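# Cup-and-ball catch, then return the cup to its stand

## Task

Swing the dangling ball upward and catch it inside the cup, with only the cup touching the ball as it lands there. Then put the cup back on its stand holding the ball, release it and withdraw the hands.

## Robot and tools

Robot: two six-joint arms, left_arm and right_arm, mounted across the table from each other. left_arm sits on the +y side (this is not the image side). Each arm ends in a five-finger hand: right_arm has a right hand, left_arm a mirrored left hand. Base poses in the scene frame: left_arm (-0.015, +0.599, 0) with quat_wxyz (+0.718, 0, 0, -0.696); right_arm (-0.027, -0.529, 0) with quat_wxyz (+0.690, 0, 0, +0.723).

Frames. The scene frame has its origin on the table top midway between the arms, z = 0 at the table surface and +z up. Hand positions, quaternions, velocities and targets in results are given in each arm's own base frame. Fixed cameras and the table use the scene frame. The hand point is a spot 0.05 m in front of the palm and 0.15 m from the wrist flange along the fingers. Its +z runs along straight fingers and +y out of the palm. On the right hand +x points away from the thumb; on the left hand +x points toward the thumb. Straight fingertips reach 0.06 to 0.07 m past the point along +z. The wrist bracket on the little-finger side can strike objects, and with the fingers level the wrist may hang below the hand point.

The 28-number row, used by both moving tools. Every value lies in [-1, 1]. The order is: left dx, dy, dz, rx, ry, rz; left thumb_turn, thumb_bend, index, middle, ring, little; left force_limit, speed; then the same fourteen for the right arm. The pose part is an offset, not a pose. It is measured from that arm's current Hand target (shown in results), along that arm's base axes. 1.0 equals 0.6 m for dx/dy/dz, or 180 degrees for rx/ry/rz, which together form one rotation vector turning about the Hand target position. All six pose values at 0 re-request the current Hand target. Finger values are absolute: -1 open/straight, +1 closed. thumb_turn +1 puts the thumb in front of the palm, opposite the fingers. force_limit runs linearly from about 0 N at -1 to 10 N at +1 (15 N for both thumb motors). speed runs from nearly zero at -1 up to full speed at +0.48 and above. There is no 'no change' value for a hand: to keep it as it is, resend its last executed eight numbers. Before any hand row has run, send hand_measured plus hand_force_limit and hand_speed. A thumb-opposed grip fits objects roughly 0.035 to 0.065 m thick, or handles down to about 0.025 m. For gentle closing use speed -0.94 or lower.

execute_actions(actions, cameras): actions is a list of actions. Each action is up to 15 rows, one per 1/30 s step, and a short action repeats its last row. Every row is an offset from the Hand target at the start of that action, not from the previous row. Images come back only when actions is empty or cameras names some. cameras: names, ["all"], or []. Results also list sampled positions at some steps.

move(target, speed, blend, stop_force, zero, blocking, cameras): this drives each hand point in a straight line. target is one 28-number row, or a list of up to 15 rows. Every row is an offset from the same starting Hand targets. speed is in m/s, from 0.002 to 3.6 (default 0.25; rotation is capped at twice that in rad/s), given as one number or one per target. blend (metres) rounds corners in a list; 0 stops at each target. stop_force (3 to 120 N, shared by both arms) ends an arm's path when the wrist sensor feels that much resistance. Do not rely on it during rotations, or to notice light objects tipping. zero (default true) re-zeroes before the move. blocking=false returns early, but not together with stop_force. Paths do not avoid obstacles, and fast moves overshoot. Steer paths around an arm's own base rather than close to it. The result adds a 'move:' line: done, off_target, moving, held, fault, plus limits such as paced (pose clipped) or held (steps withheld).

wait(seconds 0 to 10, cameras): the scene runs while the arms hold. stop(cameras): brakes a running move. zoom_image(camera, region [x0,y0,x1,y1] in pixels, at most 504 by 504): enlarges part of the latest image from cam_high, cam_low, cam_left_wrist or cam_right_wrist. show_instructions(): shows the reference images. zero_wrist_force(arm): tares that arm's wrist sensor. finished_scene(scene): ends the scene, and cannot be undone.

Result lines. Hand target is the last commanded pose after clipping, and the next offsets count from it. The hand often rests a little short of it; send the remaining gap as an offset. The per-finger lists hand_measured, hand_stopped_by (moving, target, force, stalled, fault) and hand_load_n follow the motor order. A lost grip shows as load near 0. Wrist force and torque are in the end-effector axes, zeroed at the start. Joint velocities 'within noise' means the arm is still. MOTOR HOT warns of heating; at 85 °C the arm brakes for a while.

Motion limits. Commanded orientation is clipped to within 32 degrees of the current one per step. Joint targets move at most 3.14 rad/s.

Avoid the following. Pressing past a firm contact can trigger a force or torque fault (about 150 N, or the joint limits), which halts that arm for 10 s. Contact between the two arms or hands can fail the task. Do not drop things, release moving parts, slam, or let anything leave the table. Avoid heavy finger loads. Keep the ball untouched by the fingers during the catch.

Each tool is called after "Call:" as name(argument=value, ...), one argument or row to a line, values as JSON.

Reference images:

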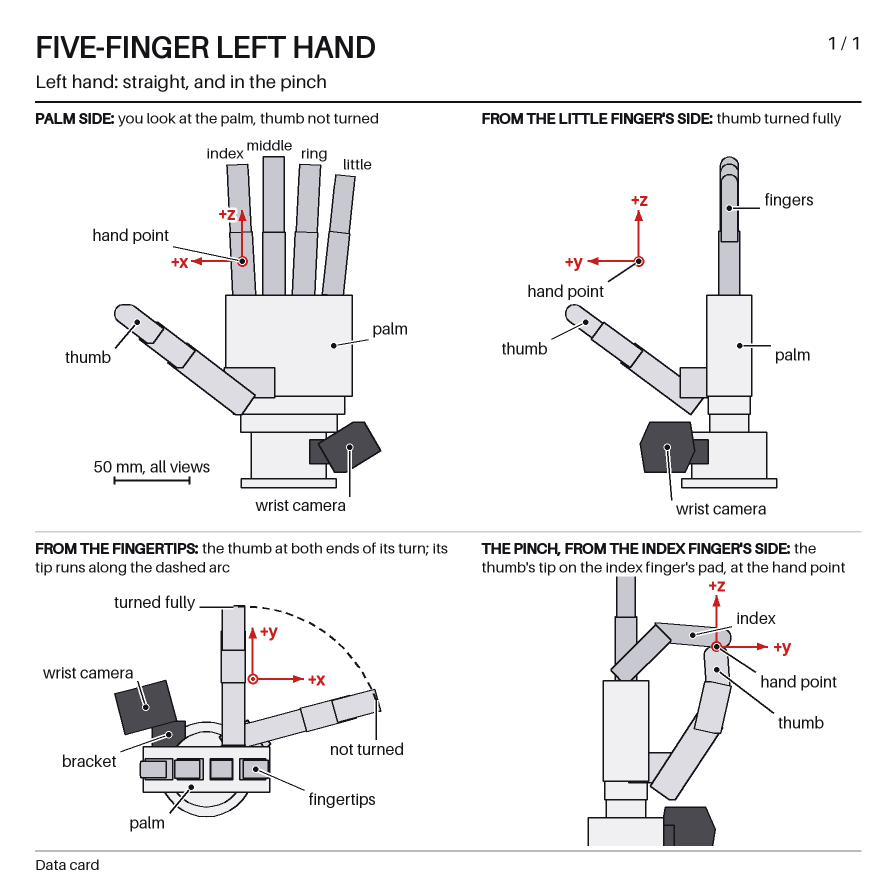

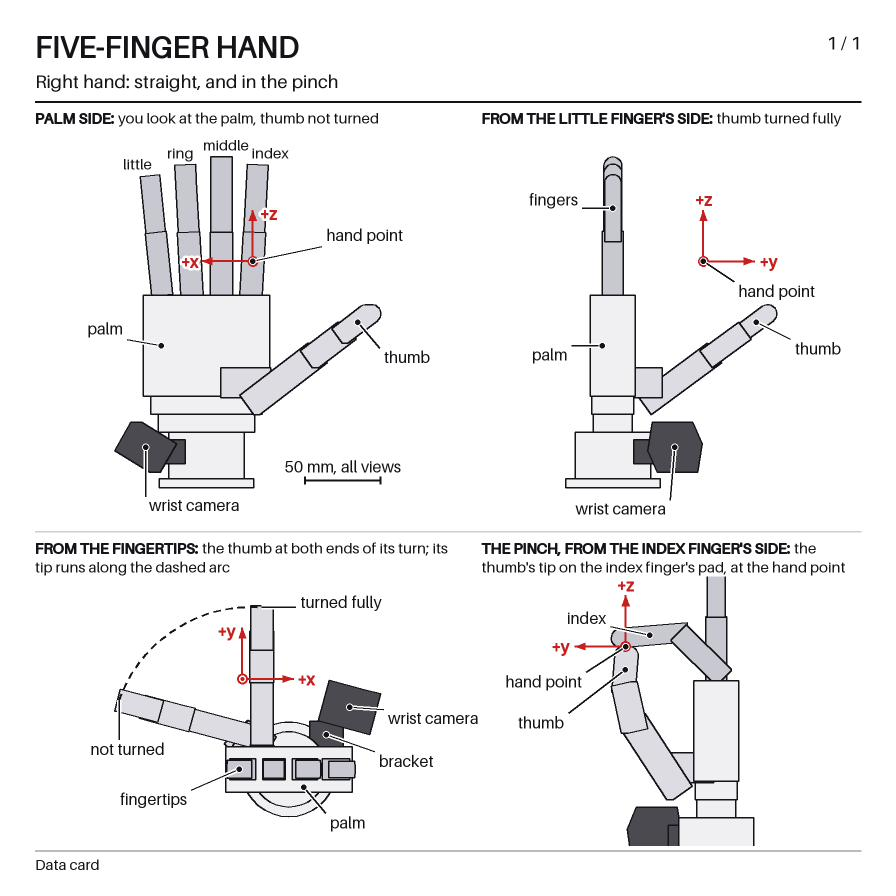

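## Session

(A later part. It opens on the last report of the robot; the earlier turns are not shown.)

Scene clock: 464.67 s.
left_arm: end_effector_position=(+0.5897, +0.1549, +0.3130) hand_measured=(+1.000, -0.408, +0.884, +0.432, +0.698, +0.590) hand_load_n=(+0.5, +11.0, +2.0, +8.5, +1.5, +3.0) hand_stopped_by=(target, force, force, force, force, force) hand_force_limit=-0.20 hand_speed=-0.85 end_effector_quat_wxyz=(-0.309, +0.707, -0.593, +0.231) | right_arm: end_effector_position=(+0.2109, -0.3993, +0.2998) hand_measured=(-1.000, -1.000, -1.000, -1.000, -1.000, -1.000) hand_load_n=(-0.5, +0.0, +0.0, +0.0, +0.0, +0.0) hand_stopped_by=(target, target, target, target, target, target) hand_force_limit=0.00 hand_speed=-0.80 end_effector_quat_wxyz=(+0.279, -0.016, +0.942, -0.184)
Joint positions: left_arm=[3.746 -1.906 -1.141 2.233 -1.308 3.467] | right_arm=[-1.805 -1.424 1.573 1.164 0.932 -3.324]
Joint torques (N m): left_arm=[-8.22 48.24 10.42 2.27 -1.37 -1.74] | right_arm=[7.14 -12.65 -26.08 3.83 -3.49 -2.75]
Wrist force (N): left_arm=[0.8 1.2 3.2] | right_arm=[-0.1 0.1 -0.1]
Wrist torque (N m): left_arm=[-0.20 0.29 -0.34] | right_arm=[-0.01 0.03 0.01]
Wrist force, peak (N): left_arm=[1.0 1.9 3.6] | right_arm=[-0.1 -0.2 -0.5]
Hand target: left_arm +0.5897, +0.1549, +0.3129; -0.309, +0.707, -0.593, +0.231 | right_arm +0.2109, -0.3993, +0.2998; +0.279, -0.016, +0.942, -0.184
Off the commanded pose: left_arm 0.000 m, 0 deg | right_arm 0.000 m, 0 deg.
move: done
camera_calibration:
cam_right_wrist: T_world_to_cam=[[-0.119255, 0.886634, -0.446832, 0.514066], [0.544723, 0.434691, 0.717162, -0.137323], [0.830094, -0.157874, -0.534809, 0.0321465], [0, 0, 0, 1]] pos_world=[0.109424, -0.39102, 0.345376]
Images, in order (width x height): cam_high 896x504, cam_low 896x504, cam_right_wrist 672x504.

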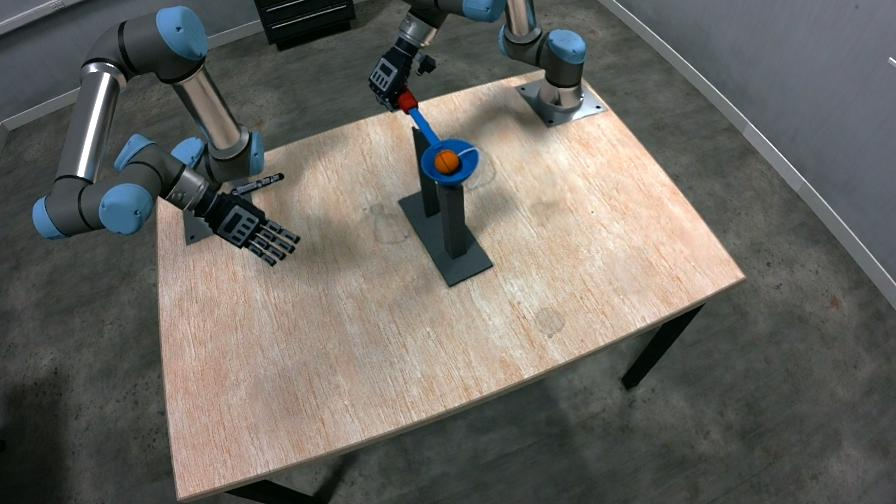

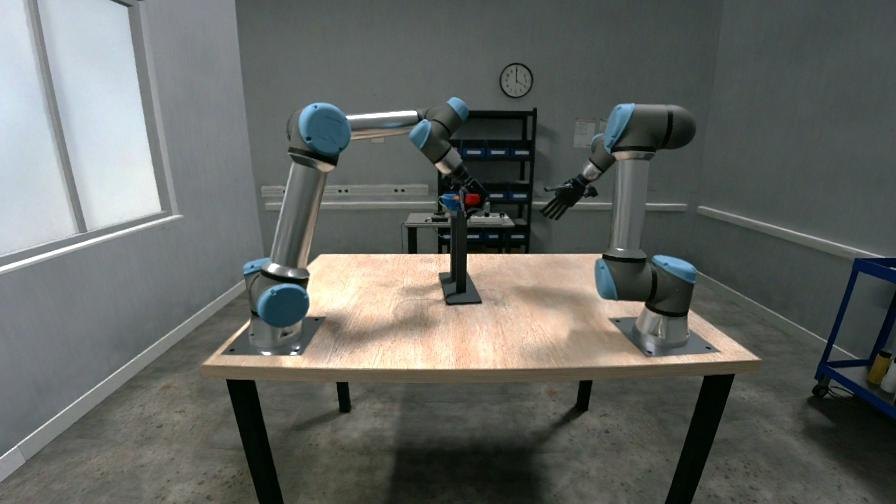

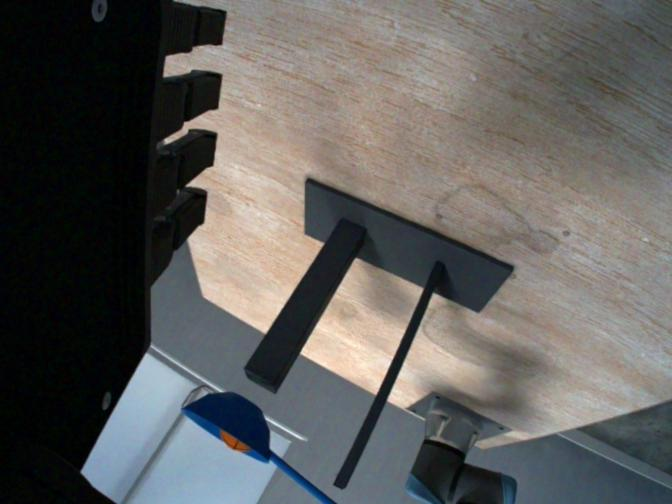

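Call:
move(
  target=[
    [0,0,-0.0567,0,0,0,1,0.9,0.9,0.9,0.8,0.8,-0.2,-0.85,0,0,0,0,0,0,-1,-1,-1,-1,-1,-1,0,-0.8],
  ],
  speed=0.012,
  stop_force=4,
  cameras=["cam_high","cam_low","cam_right_wrist"],
)

Call:
zoom_image(
  camera="cam_high",
  region=[390, 80, 490, 220],
)

Call:
zoom_image(
  camera="cam_right_wrist",
  region=[170, 300, 380, 504],
)

Call:
zoom_image(
  camera="cam_low",
  region=[430, 180, 500, 250],
)

Scene clock: 469.33 s.
left_arm: end_effector_position=(+0.5897, +0.1549, +0.2850) hand_measured=(+1.000, -0.408, +0.884, +0.432, +0.698, +0.590) hand_load_n=(+0.5, +10.5, +1.5, +8.5, +0.5, +0.0) hand_stopped_by=(target, force, force, force, force, force) hand_force_limit=-0.20 hand_speed=-0.85 end_effector_quat_wxyz=(-0.309, +0.707, -0.593, +0.231) | right_arm: end_effector_position=(+0.2109, -0.3993, +0.2998) hand_measured=(-1.000, -1.000, -1.000, -1.000, -1.000, -1.000) hand_load_n=(-0.5, +0.0, +0.0, +0.0, +0.0, +0.0) hand_stopped_by=(target, target, target, target, target, target) hand_force_limit=0.00 hand_speed=-0.80 end_effector_quat_wxyz=(+0.279, -0.016, +0.942, -0.184)
Joint positions: left_arm=[3.746 -1.901 -1.218 2.306 -1.308 3.467] | right_arm=[-1.805 -1.424 1.573 1.164 0.932 -3.324]
Joint torques (N m): left_arm=[-2.42 35.6 30.76 -3.28 0.93 0.87] | right_arm=[3.48 -13.27 -25.4 3.58 -3.34 -2.88]
Wrist force (N): left_arm=[-0.7 -1.4 0.5] | right_arm=[-0.1 0.0 -0.3]
Wrist torque (N m): left_arm=[-0.24 -0.06 -0.04] | right_arm=[-0.02 0.03 0.01]
Wrist force, peak (N): left_arm=[0.9 1.4 3.5] | right_arm=[-0.3 0.0 -0.5]
Hand target: left_arm +0.5897, +0.1549, +0.2850; -0.309, +0.707, -0.593, +0.231 (not the last commanded pose) | right_arm +0.2109, -0.3993, +0.2998; +0.279, -0.016, +0.942, -0.184
Off the commanded pose: left_arm 0.006 m, 0 deg | right_arm 0.000 m, 0 deg.
move: contact (left_arm)
camera_calibration:
cam_right_wrist: T_world_to_cam=[[-0.119505, 0.886578, -0.446875, 0.514087], [0.544627, 0.434874, 0.717123, -0.137228], [0.83012, -0.157681, -0.534824, 0.0322242], [0, 0, 0, 1]] pos_world=[0.109424, -0.39102, 0.345376]
Images, in order (width x height): cam_high 896x504, cam_low 896x504, cam_right_wrist 672x504.

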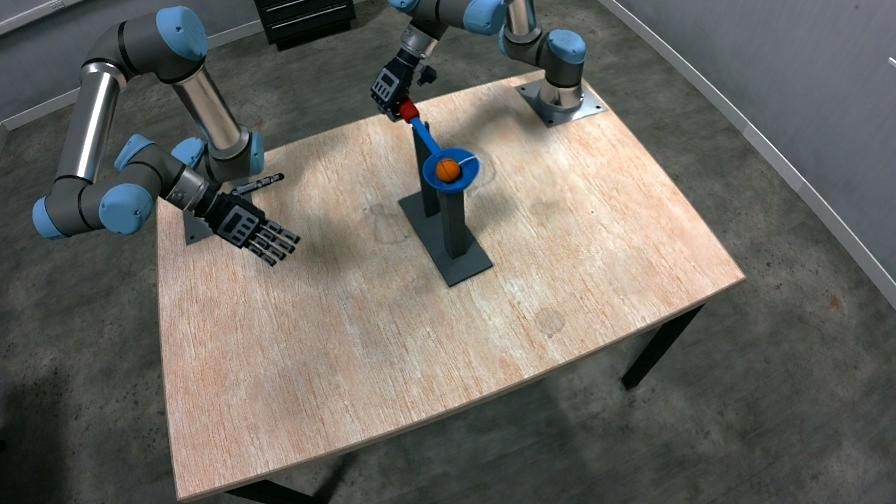

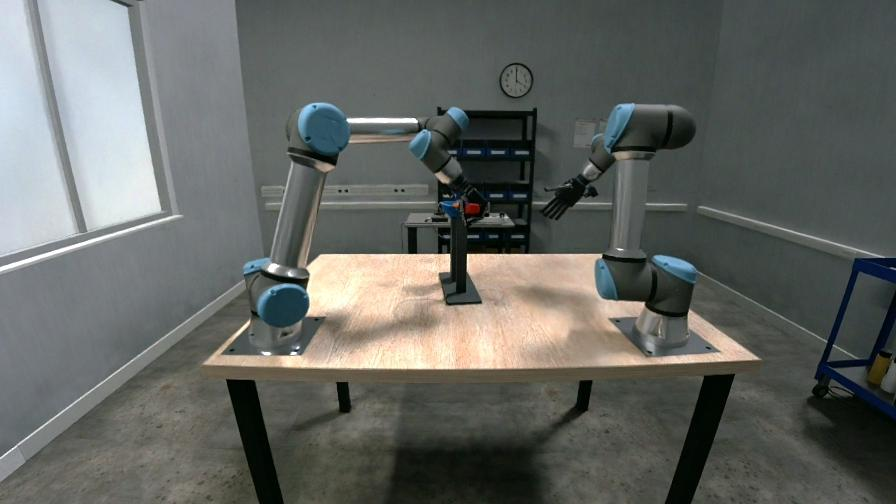

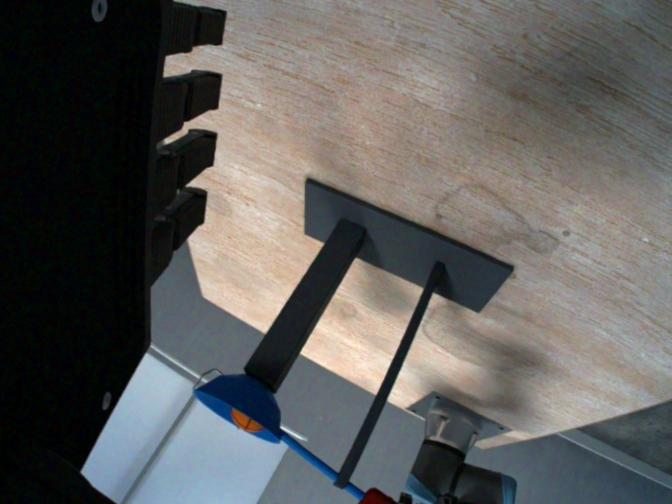

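Scaled by 3.600.

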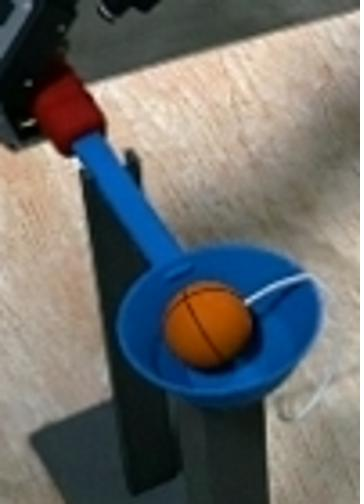

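Scaled by 2.400 from the camera's 672x504 image, which has a finer 960x720 frame.

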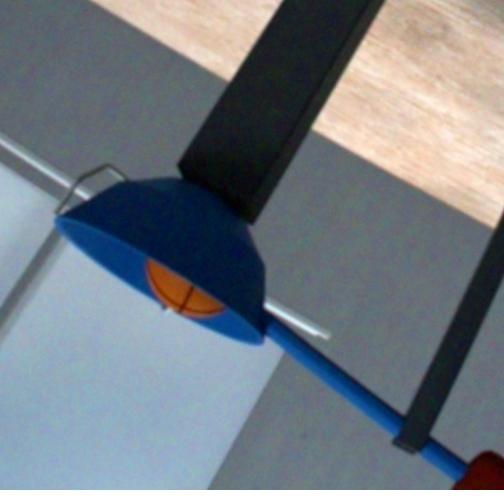

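Scaled by 7.200.

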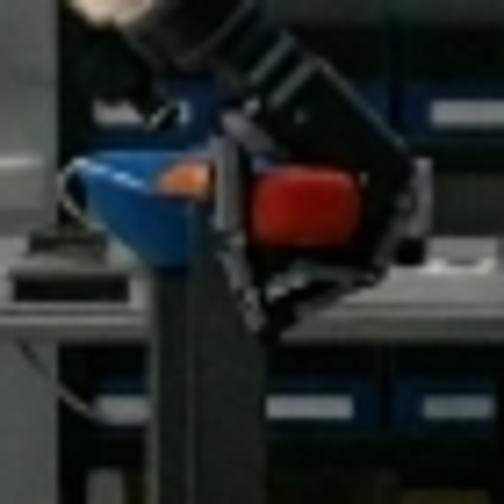

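Call:
execute_actions(
  actions=[
    [[0,0,0,0,0,0,1,-0.75,0.5,0.05,0.3,0.2,-0.2,-0.92,0,0,0,0,0,0,-1,-1,-1,-1,-1,-1,0,-0.8]],
    [[0,0,0,0,0,0,1,-0.75,0.5,0.05,0.3,0.2,-0.2,-0.92,0,0,0,0,0,0,-1,-1,-1,-1,-1,-1,0,-0.8]],
    [[0,0,0,0,0,0,1,-0.75,0.5,0.05,0.3,0.2,-0.2,-0.92,0,0,0,0,0,0,-1,-1,-1,-1,-1,-1,0,-0.8]],
  ],
  cameras=["cam_high","cam_low","cam_right_wrist","cam_left_wrist"],
)

Call:
zoom_image(
  camera="cam_right_wrist",
  region=[170, 300, 380, 504],
)

Call:
zoom_image(
  camera="cam_high",
  region=[360, 40, 500, 220],
)

Call:
zoom_image(
  camera="cam_low",
  region=[430, 150, 530, 250],
)

Scene clock: 474.13 s.
left_arm: end_effector_position=(+0.5897, +0.1549, +0.2850) hand_measured=(+1.000, -0.750, +0.500, +0.050, +0.300, +0.200) hand_load_n=(+0.0, +0.0, +0.0, +0.0, +0.0, +0.0) hand_stopped_by=(target, target, target, target, target, target) hand_force_limit=-0.20 hand_speed=-0.92 end_effector_quat_wxyz=(-0.309, +0.707, -0.593, +0.231) | right_arm: end_effector_position=(+0.2109, -0.3993, +0.2998) hand_measured=(-1.000, -1.000, -1.000, -1.000, -1.000, -1.000) hand_load_n=(-0.5, +0.0, +0.0, +0.0, +0.0, +0.0) hand_stopped_by=(target, target, target, target, target, target) hand_force_limit=0.00 hand_speed=-0.80 end_effector_quat_wxyz=(+0.279, -0.016, +0.942, -0.184)
Joint positions: left_arm=[3.746 -1.901 -1.218 2.306 -1.308 3.467] | right_arm=[-1.805 -1.424 1.573 1.164 0.932 -3.324]
Joint torques (N m): left_arm=[-2.36 20.87 21.16 -2.01 1.05 0.81] | right_arm=[-0.01 -12.9 -25.54 3.65 -3.17 -2.7]
Wrist force (N): left_arm=[-0.1 -2.2 0.1] | right_arm=[0.0 0.1 -0.2]
Wrist torque (N m): left_arm=[-0.26 -0.09 0.09] | right_arm=[0.01 0.02 0.02]
Wrist force, peak (N): left_arm=[-0.1 -2.6 -0.2] | right_arm=[-0.1 0.1 -0.5]
Hand target: left_arm +0.5897, +0.1549, +0.2850; -0.309, +0.707, -0.593, +0.231 | right_arm +0.2109, -0.3993, +0.2998; +0.279, -0.016, +0.942, -0.184
Off the commanded pose: left_arm 0.000 m, 0 deg | right_arm 0.000 m, 0 deg.
Step readings (end_effector_position of left_arm | right_arm):
0: (+0.5897, +0.1549, +0.2850) | (+0.2109, -0.3993, +0.2998)
1: (+0.5897, +0.1549, +0.2850) | (+0.2109, -0.3993, +0.2998)
2: (+0.5897, +0.1549, +0.2850) | (+0.2109, -0.3993, +0.2998)
4: (+0.5897, +0.1549, +0.2850) | (+0.2109, -0.3993, +0.2998)
8: (+0.5897, +0.1549, +0.2850) | (+0.2109, -0.3993, +0.2998)
15: (+0.5897, +0.1549, +0.2850) | (+0.2109, -0.3993, +0.2998)
16: (+0.5897, +0.1549, +0.2850) | (+0.2109, -0.3993, +0.2998)
17: (+0.5897, +0.1549, +0.2850) | (+0.2109, -0.3993, +0.2998)
19: (+0.5897, +0.1549, +0.2850) | (+0.2109, -0.3993, +0.2998)
23: (+0.5897, +0.1549, +0.2850) | (+0.2109, -0.3993, +0.2998)
30: (+0.5897, +0.1549, +0.2850) | (+0.2109, -0.3993, +0.2998)
31: (+0.5897, +0.1549, +0.2850) | (+0.2109, -0.3993, +0.2998)
32: (+0.5897, +0.1549, +0.2850) | (+0.2109, -0.3993, +0.2998)
34: (+0.5897, +0.1549, +0.2850) | (+0.2109, -0.3993, +0.2998)
38: (+0.5897, +0.1549, +0.2850) | (+0.2109, -0.3993, +0.2998)
45: (+0.5897, +0.1549, +0.2850) | (+0.2109, -0.3993, +0.2998)
camera_calibration:
cam_left_wrist: T_world_to_cam=[[0.69319, -0.208337, 0.689988, -0.572963], [-0.339619, -0.93879, 0.0577345, 0.33845], [0.635725, -0.274354, -0.721515, -0.0167445], [0, 0, 0, 1]] pos_world=[0.522761, 0.19377, 0.363716]
cam_right_wrist: T_world_to_cam=[[-0.119505, 0.886578, -0.446875, 0.514087], [0.544627, 0.434874, 0.717123, -0.137228], [0.83012, -0.157681, -0.534824, 0.0322242], [0, 0, 0, 1]] pos_world=[0.109424, -0.39102, 0.345376]

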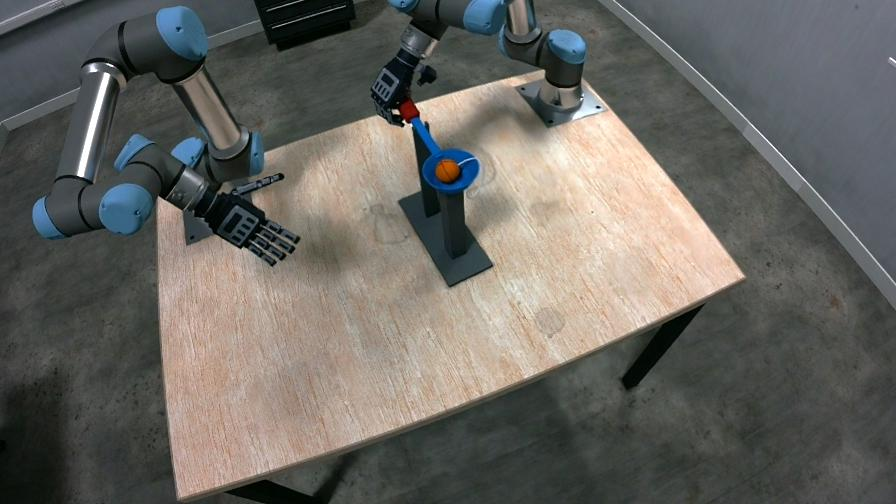

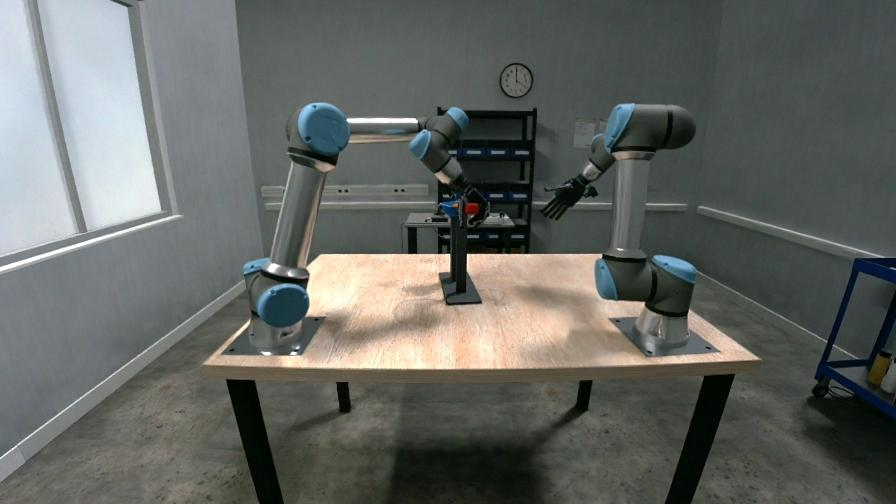

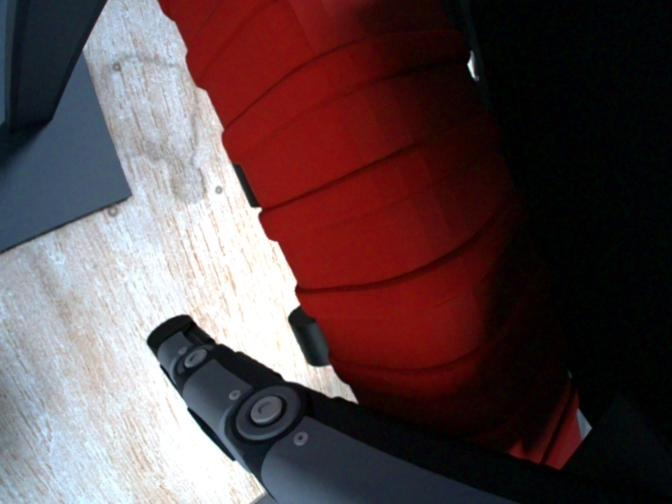

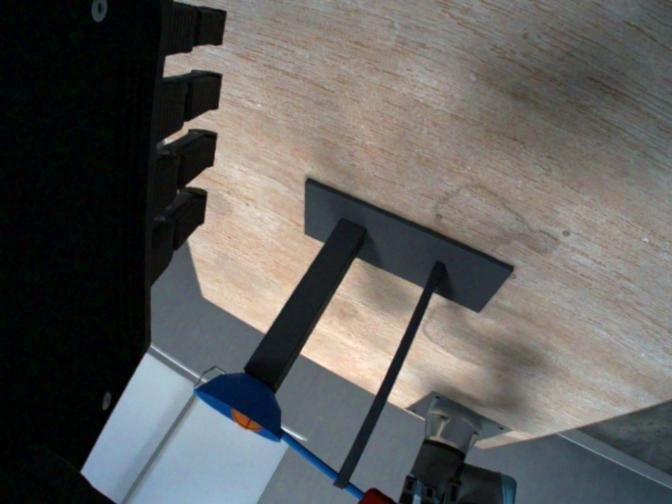

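Scaled by 2.400 from the camera's 672x504 image, which has a finer 960x720 frame.

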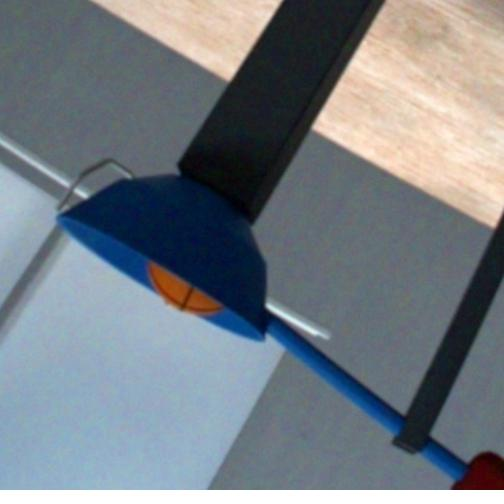

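Scaled by 2.800.

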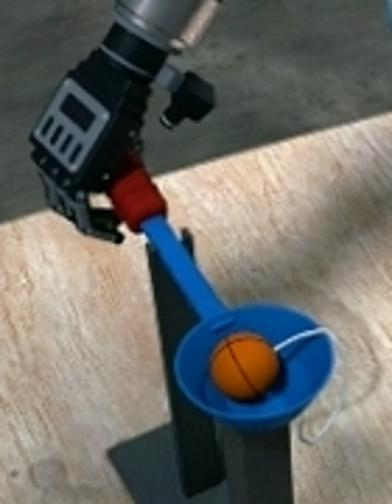

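Scaled by 5.040.

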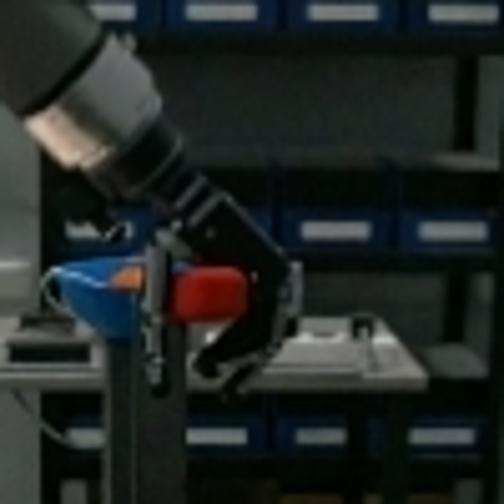

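Call:
execute_actions(
  actions=[
    [[0,0,0,0,0,0,1,-1,-1,-1,-1,-1,-0.2,-0.8,0,0,0,0,0,0,-1,-1,-1,-1,-1,-1,0,-0.8]],
    [[0,0,0,0,0,0,1,-1,-1,-1,-1,-1,-0.2,-0.8,0,0,0,0,0,0,-1,-1,-1,-1,-1,-1,0,-0.8]],
    [[0,0,0,0,0,0,1,-1,-1,-1,-1,-1,-0.2,-0.8,0,0,0,0,0,0,-1,-1,-1,-1,-1,-1,0,-0.8]],
    [[0,0,0,0,0,0,1,-1,-1,-1,-1,-1,-0.2,-0.8,0,0,0,0,0,0,-1,-1,-1,-1,-1,-1,0,-0.8]],
    [[0,0,0,0,0,0,1,-1,-1,-1,-1,-1,-0.2,-0.8,0,0,0,0,0,0,-1,-1,-1,-1,-1,-1,0,-0.8]],
  ],
  cameras=["cam_high","cam_low","cam_left_wrist"],
)

Call:
zoom_image(
  camera="cam_high",
  region=[360, 40, 500, 220],
)

Call:
zoom_image(
  camera="cam_low",
  region=[430, 150, 530, 250],
)

Scene clock: 477.80 s.
left_arm: end_effector_position=(+0.5897, +0.1549, +0.2850) hand_measured=(+1.000, -1.000, -1.000, -1.000, -1.000, -1.000) hand_load_n=(+0.0, +0.0, +0.0, +0.0, +0.0, +0.0) hand_stopped_by=(target, target, target, target, target, target) hand_force_limit=-0.20 hand_speed=-0.80 end_effector_quat_wxyz=(-0.309, +0.707, -0.593, +0.231) | right_arm: end_effector_position=(+0.2109, -0.3993, +0.2998) hand_measured=(-1.000, -1.000, -1.000, -1.000, -1.000, -1.000) hand_load_n=(+0.0, -0.5, +0.0, +0.0, +0.0, +0.0) hand_stopped_by=(target, target, target, target, target, target) hand_force_limit=0.00 hand_speed=-0.80 end_effector_quat_wxyz=(+0.279, -0.016, +0.942, -0.184)
Joint positions: left_arm=[3.746 -1.901 -1.218 2.306 -1.308 3.467] | right_arm=[-1.805 -1.424 1.573 1.164 0.932 -3.324]
Joint torques (N m): left_arm=[-2.5 21.03 10.41 -0.44 0.94 0.87] | right_arm=[-3 -13.65 -25.38 3.66 -3.24 -2.82]
Wrist force (N): left_arm=[0.2 -2.3 -0.1] | right_arm=[0.1 0.1 -0.4]
Wrist torque (N m): left_arm=[-0.27 -0.14 0.11] | right_arm=[0.01 0.00 0.02]
Wrist force, peak (N): left_arm=[-0.1 -2.6 -0.3] | right_arm=[0.0 0.2 -0.5]
Hand target: left_arm +0.5897, +0.1549, +0.2850; -0.309, +0.707, -0.593, +0.231 | right_arm +0.2109, -0.3993, +0.2998; +0.279, -0.016, +0.942, -0.184
Off the commanded pose: left_arm 0.000 m, 0 deg | right_arm 0.000 m, 0 deg.
Step readings (end_effector_position of left_arm | right_arm):
0: (+0.5897, +0.1549, +0.2850) | (+0.2109, -0.3993, +0.2998)
1: (+0.5897, +0.1549, +0.2850) | (+0.2109, -0.3993, +0.2998)
2: (+0.5897, +0.1549, +0.2850) | (+0.2109, -0.3993, +0.2998)
4: (+0.5897, +0.1549, +0.2850) | (+0.2109, -0.3993, +0.2998)
8: (+0.5897, +0.1549, +0.2850) | (+0.2109, -0.3993, +0.2998)
15: (+0.5897, +0.1549, +0.2850) | (+0.2109, -0.3993, +0.2998)
16: (+0.5897, +0.1549, +0.2850) | (+0.2109, -0.3993, +0.2998)
17: (+0.5897, +0.1549, +0.2850) | (+0.2109, -0.3993, +0.2998)
19: (+0.5897, +0.1549, +0.2850) | (+0.2109, -0.3993, +0.2998)
23: (+0.5897, +0.1549, +0.2850) | (+0.2109, -0.3993, +0.2998)
30: (+0.5897, +0.1549, +0.2850) | (+0.2109, -0.3993, +0.2998)
31: (+0.5897, +0.1549, +0.2850) | (+0.2109, -0.3993, +0.2998)
32: (+0.5897, +0.1549, +0.2850) | (+0.2109, -0.3993, +0.2998)
34: (+0.5897, +0.1549, +0.2850) | (+0.2109, -0.3993, +0.2998)
38: (+0.5897, +0.1549, +0.2850) | (+0.2109, -0.3993, +0.2998)
45: (+0.5897, +0.1549, +0.2850) | (+0.2109, -0.3993, +0.2998)
46: (+0.5897, +0.1549, +0.2850) | (+0.2109, -0.3993, +0.2998)
47: (+0.5897, +0.1549, +0.2850) | (+0.2109, -0.3993, +0.2998)
49: (+0.5897, +0.1549, +0.2850) | (+0.2109, -0.3993, +0.2998)
53: (+0.5897, +0.1549, +0.2850) | (+0.2109, -0.3993, +0.2998)
60: (+0.5897, +0.1549, +0.2850) | (+0.2109, -0.3993, +0.2998)
61: (+0.5897, +0.1549, +0.2850) | (+0.2109, -0.3993, +0.2998)
62: (+0.5897, +0.1549, +0.2850) | (+0.2109, -0.3993, +0.2998)
64: (+0.5897, +0.1549, +0.2850) | (+0.2109, -0.3993, +0.2998)
68: (+0.5897, +0.1549, +0.2850) | (+0.2109, -0.3993, +0.2998)
75: (+0.5897, +0.1549, +0.2850) | (+0.2109, -0.3993, +0.2998)
camera_calibration:
cam_left_wrist: T_world_to_cam=[[0.69319, -0.208337, 0.689988, -0.572963], [-0.339619, -0.93879, 0.0577345, 0.33845], [0.635725, -0.274354, -0.721515, -0.0167445], [0, 0, 0, 1]] pos_world=[0.522761, 0.19377, 0.363716]
Images, in order (width x height): cam_high 896x504, cam_low 896x504, cam_left_wrist 672x504.

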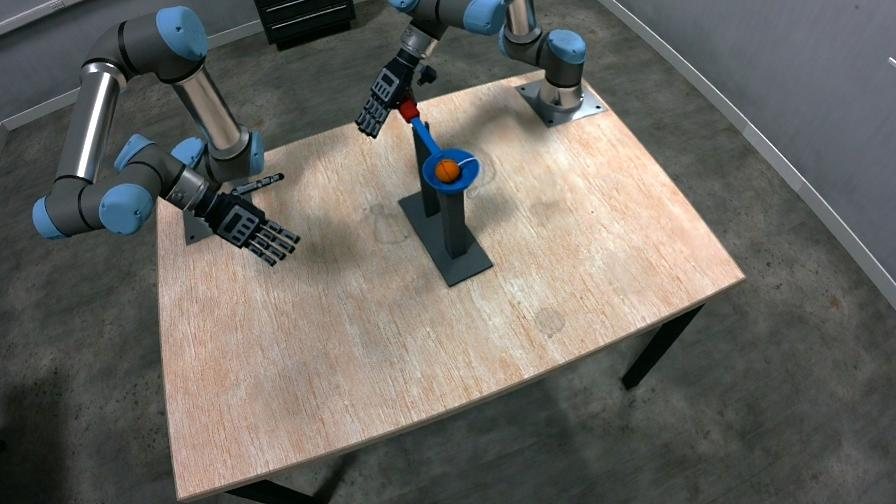

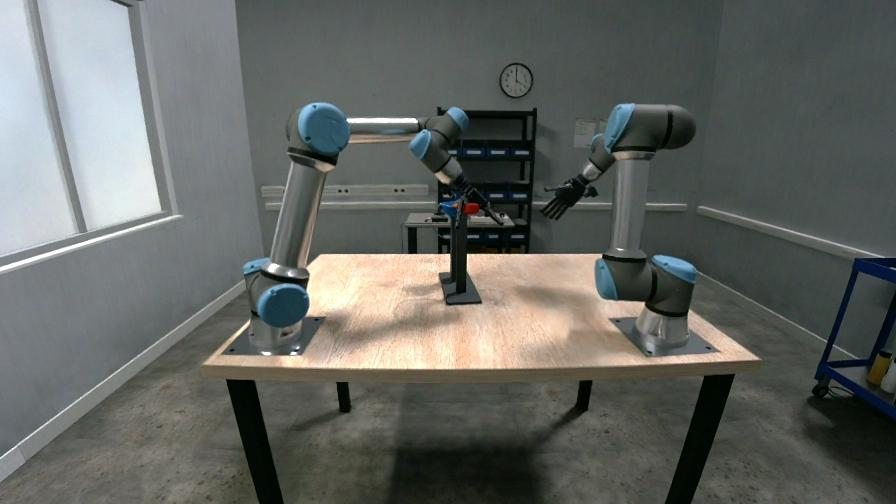

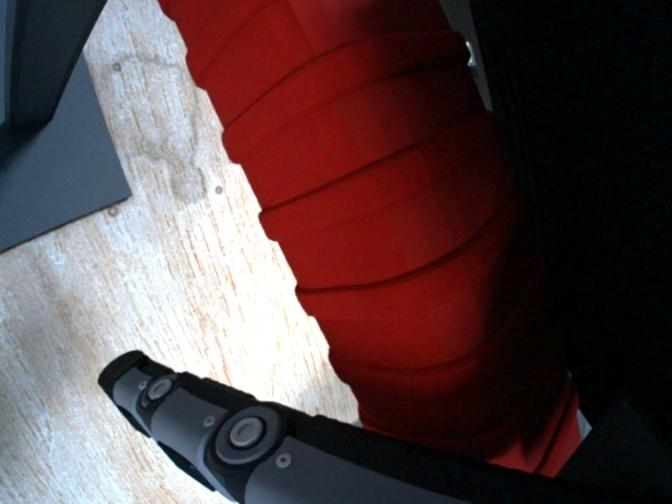

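Scaled by 2.800.

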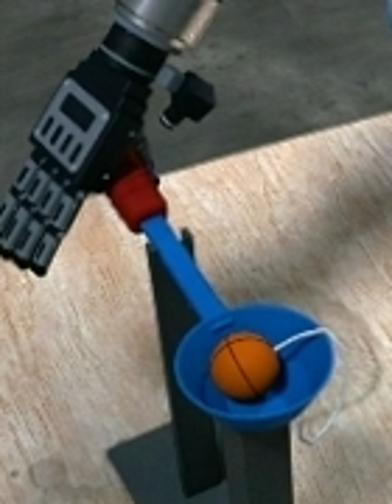

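Scaled by 5.040.

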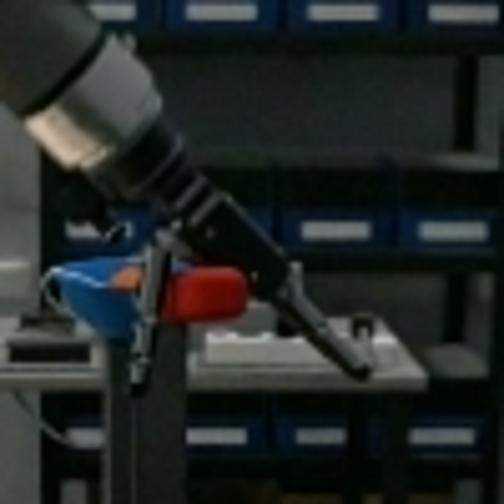

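Call:
move(
  target=[
    [0,0,0.05,0,0,0,1,-1,-1,-1,-1,-1,-0.2,-0.8,0,0,0,0,0,0,-1,-1,-1,-1,-1,-1,0,-0.8],
    [0,0,0.2,0,0,0,1,-1,-1,-1,-1,-1,-0.2,-0.8,0,0,0,0,0,0,-1,-1,-1,-1,-1,-1,0,-0.8],
    [0,-0.15,0.25,0,0,0,1,-1,-1,-1,-1,-1,-0.2,-0.8,0,0,0,0,0,0,-1,-1,-1,-1,-1,-1,0,-0.8],
  ],
  speed=[0.03, 0.1, 0.15],
  cameras=["cam_high","cam_low","cam_right_wrist"],
)

Call:
zoom_image(
  camera="cam_high",
  region=[360, 40, 500, 300],
)

Call:
zoom_image(
  camera="cam_low",
  region=[430, 150, 530, 310],
)

Call:
zoom_image(
  camera="cam_right_wrist",
  region=[170, 300, 380, 504],
)

Scene clock: 482.07 s.
left_arm: end_effector_position=(+0.5896, +0.0650, +0.4350) hand_measured=(+1.000, -1.000, -1.000, -1.000, -1.000, -1.000) hand_load_n=(+0.0, -0.5, +0.0, +0.0, +0.0, +0.0) hand_stopped_by=(target, target, target, target, target, target) hand_force_limit=-0.20 hand_speed=-0.80 end_effector_quat_wxyz=(-0.309, +0.707, -0.593, +0.231) | right_arm: end_effector_position=(+0.2109, -0.3993, +0.2998) hand_measured=(-1.000, -1.000, -1.000, -1.000, -1.000, -1.000) hand_load_n=(-0.5, +0.0, +0.0, +0.0, +0.0, +0.0) hand_stopped_by=(target, target, target, target, target, target) hand_force_limit=0.00 hand_speed=-0.80 end_effector_quat_wxyz=(+0.279, -0.016, +0.942, -0.184)
Joint positions: left_arm=[3.572 -1.935 -0.772 1.918 -1.43 3.339] | right_arm=[-1.805 -1.424 1.573 1.164 0.932 -3.324]
Joint torques (N m): left_arm=[-8.91 18.57 28.93 -3.16 -1.65 -2.28] | right_arm=[-6.45 -13.38 -24.81 3.67 -3.12 -2.73]
Wrist force (N): left_arm=[0.9 -1.2 0.5] | right_arm=[-0.1 0.0 -0.3]
Wrist torque (N m): left_arm=[-0.22 -0.23 0.13] | right_arm=[-0.01 0.03 0.01]
Wrist force, peak (N): left_arm=[-0.2 -2.6 -0.1] | right_arm=[0.1 0.0 -0.6]
Hand target: left_arm +0.5897, +0.0649, +0.4350; -0.309, +0.707, -0.593, +0.231 | right_arm +0.2109, -0.3993, +0.2998; +0.279, -0.016, +0.942, -0.184
Off the commanded pose: left_arm 0.000 m, 0 deg | right_arm 0.000 m, 0 deg.
move: done
camera_calibration:
cam_right_wrist: T_world_to_cam=[[-0.119505, 0.886578, -0.446875, 0.514087], [0.544627, 0.434874, 0.717123, -0.137228], [0.83012, -0.157681, -0.534824, 0.0322242], [0, 0, 0, 1]] pos_world=[0.109424, -0.39102, 0.345376]
Images, in order (width x height): cam_high 896x504, cam_low 896x504, cam_right_wrist 672x504.

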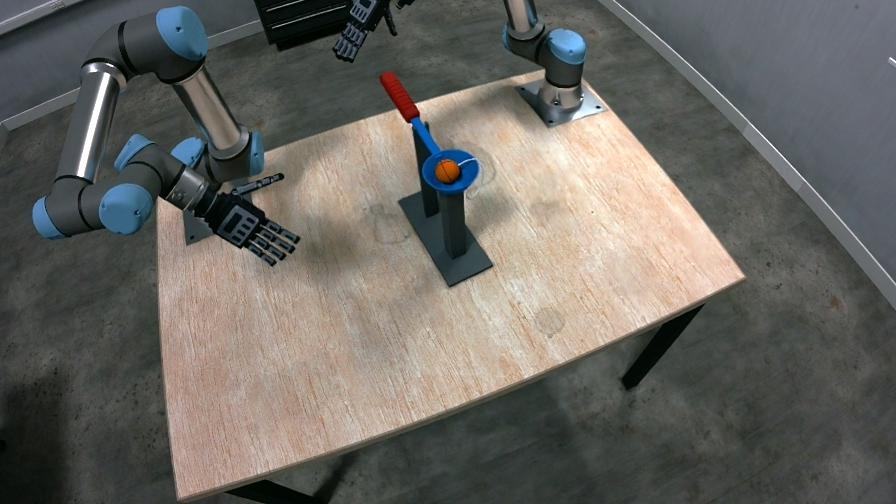

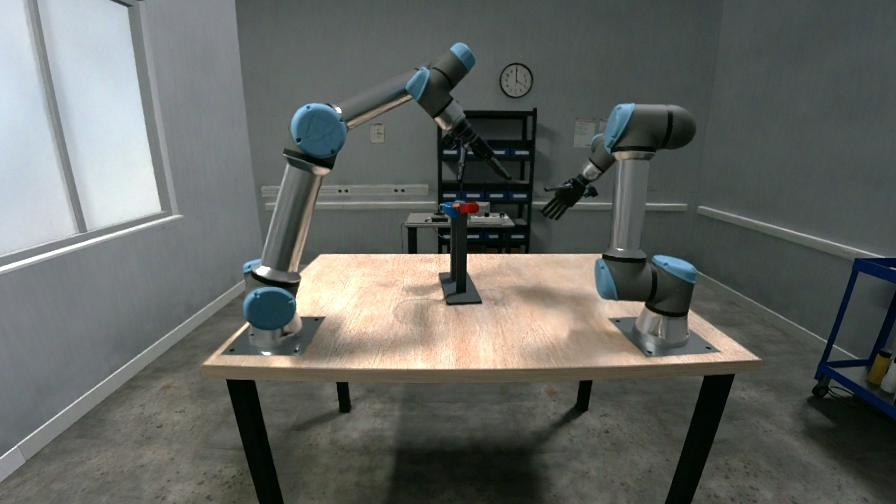

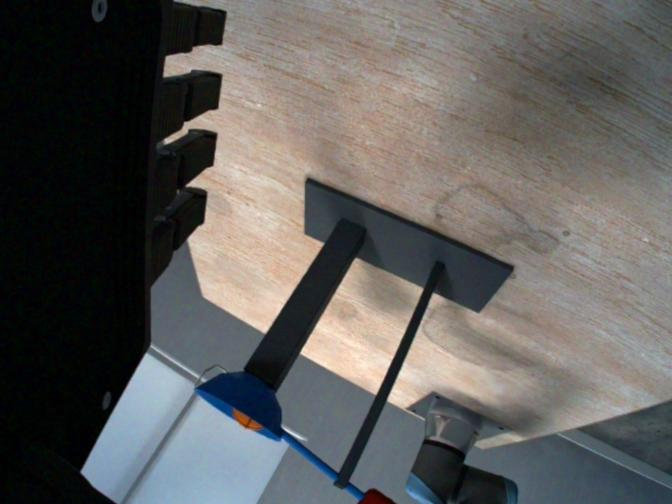

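Scaled by 1.938.

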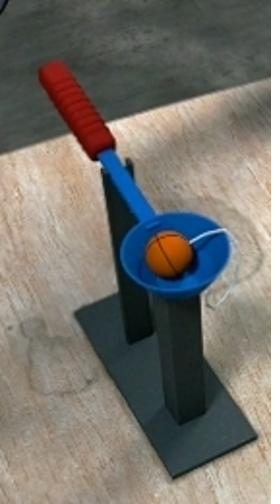

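Scaled by 3.150.

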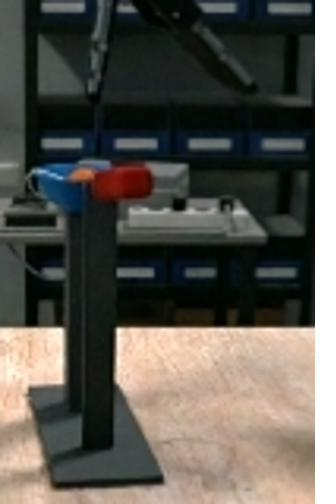

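Scaled by 2.400 from the camera's 672x504 image, which has a finer 960x720 frame.

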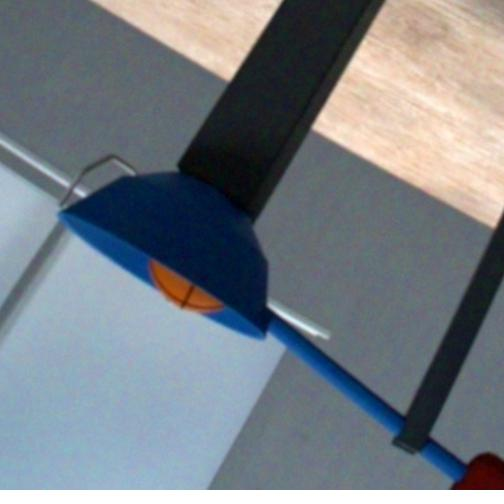

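Call:
move(
  target=[
    [-0.15,-0.1,0.08,0,0,0,1,-1,-1,-1,-1,-1,-0.2,-0.8,0,0,0,0,0,0,-1,-1,-1,-1,-1,-1,0,-0.8],
  ],
  speed=0.3,
  cameras=["cam_high"],
)

Scene clock: 483.40 s.
left_arm: end_effector_position=(+0.4998, +0.0050, +0.4829) hand_measured=(+1.000, -1.000, -1.000, -1.000, -1.000, -1.000) hand_load_n=(+0.0, +0.0, +0.0, +0.0, -0.5, +0.0) hand_stopped_by=(target, target, target, target, target, target) hand_force_limit=-0.20 hand_speed=-0.80 end_effector_quat_wxyz=(-0.309, +0.707, -0.593, +0.231) | right_arm: end_effector_position=(+0.2109, -0.3993, +0.2998) hand_measured=(-1.000, -1.000, -1.000, -1.000, -1.000, -1.000) hand_load_n=(+0.0, +0.0, +0.0, +0.0, +0.0, +0.0) hand_stopped_by=(target, target, target, target, target, target) hand_force_limit=0.00 hand_speed=-0.80 end_effector_quat_wxyz=(+0.279, -0.016, +0.942, -0.184)
Joint positions: left_arm=[3.52 -1.723 -0.911 1.85 -1.466 3.302] | right_arm=[-1.805 -1.424 1.573 1.164 0.932 -3.324]
Joint torques (N m): left_arm=[-8.81 36.83 6.69 -3.32 -1.74 -2.13] | right_arm=[-6.48 -13.26 -25.18 3.53 -3.14 -2.78]
Wrist force (N): left_arm=[0.8 -1.4 0.7] | right_arm=[-0.1 0.0 -0.3]
Wrist torque (N m): left_arm=[-0.25 -0.22 0.11] | right_arm=[-0.01 0.04 0.01]
Wrist force, peak (N): left_arm=[0.7 -1.4 1.6] | right_arm=[-0.1 0.3 -0.5]
Hand target: left_arm +0.4997, +0.0049, +0.4830; -0.309, +0.707, -0.593, +0.231 | right_arm +0.2109, -0.3993, +0.2998; +0.279, -0.016, +0.942, -0.184
Off the commanded pose: left_arm 0.000 m, 0 deg | right_arm 0.000 m, 0 deg.
move: done
Images, in order (width x height): cam_high 896x504.

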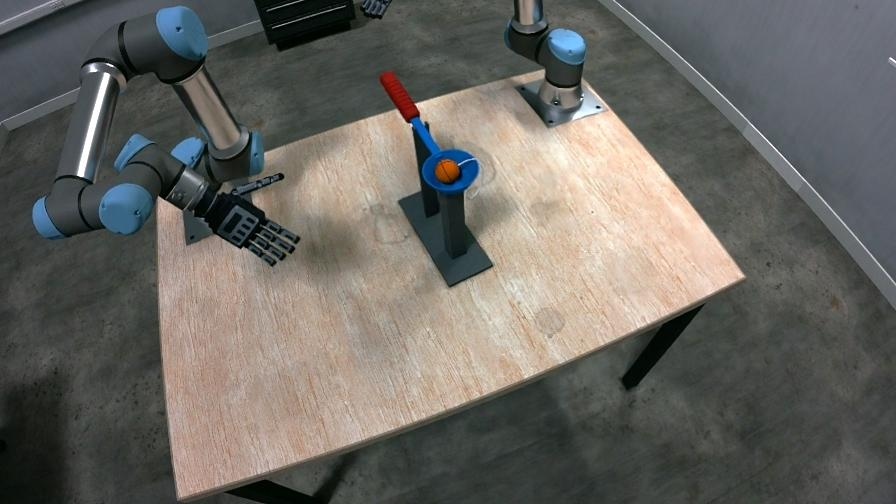

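Call:
finished_scene(
  scene=1,
)

The scene is finished: the task was done.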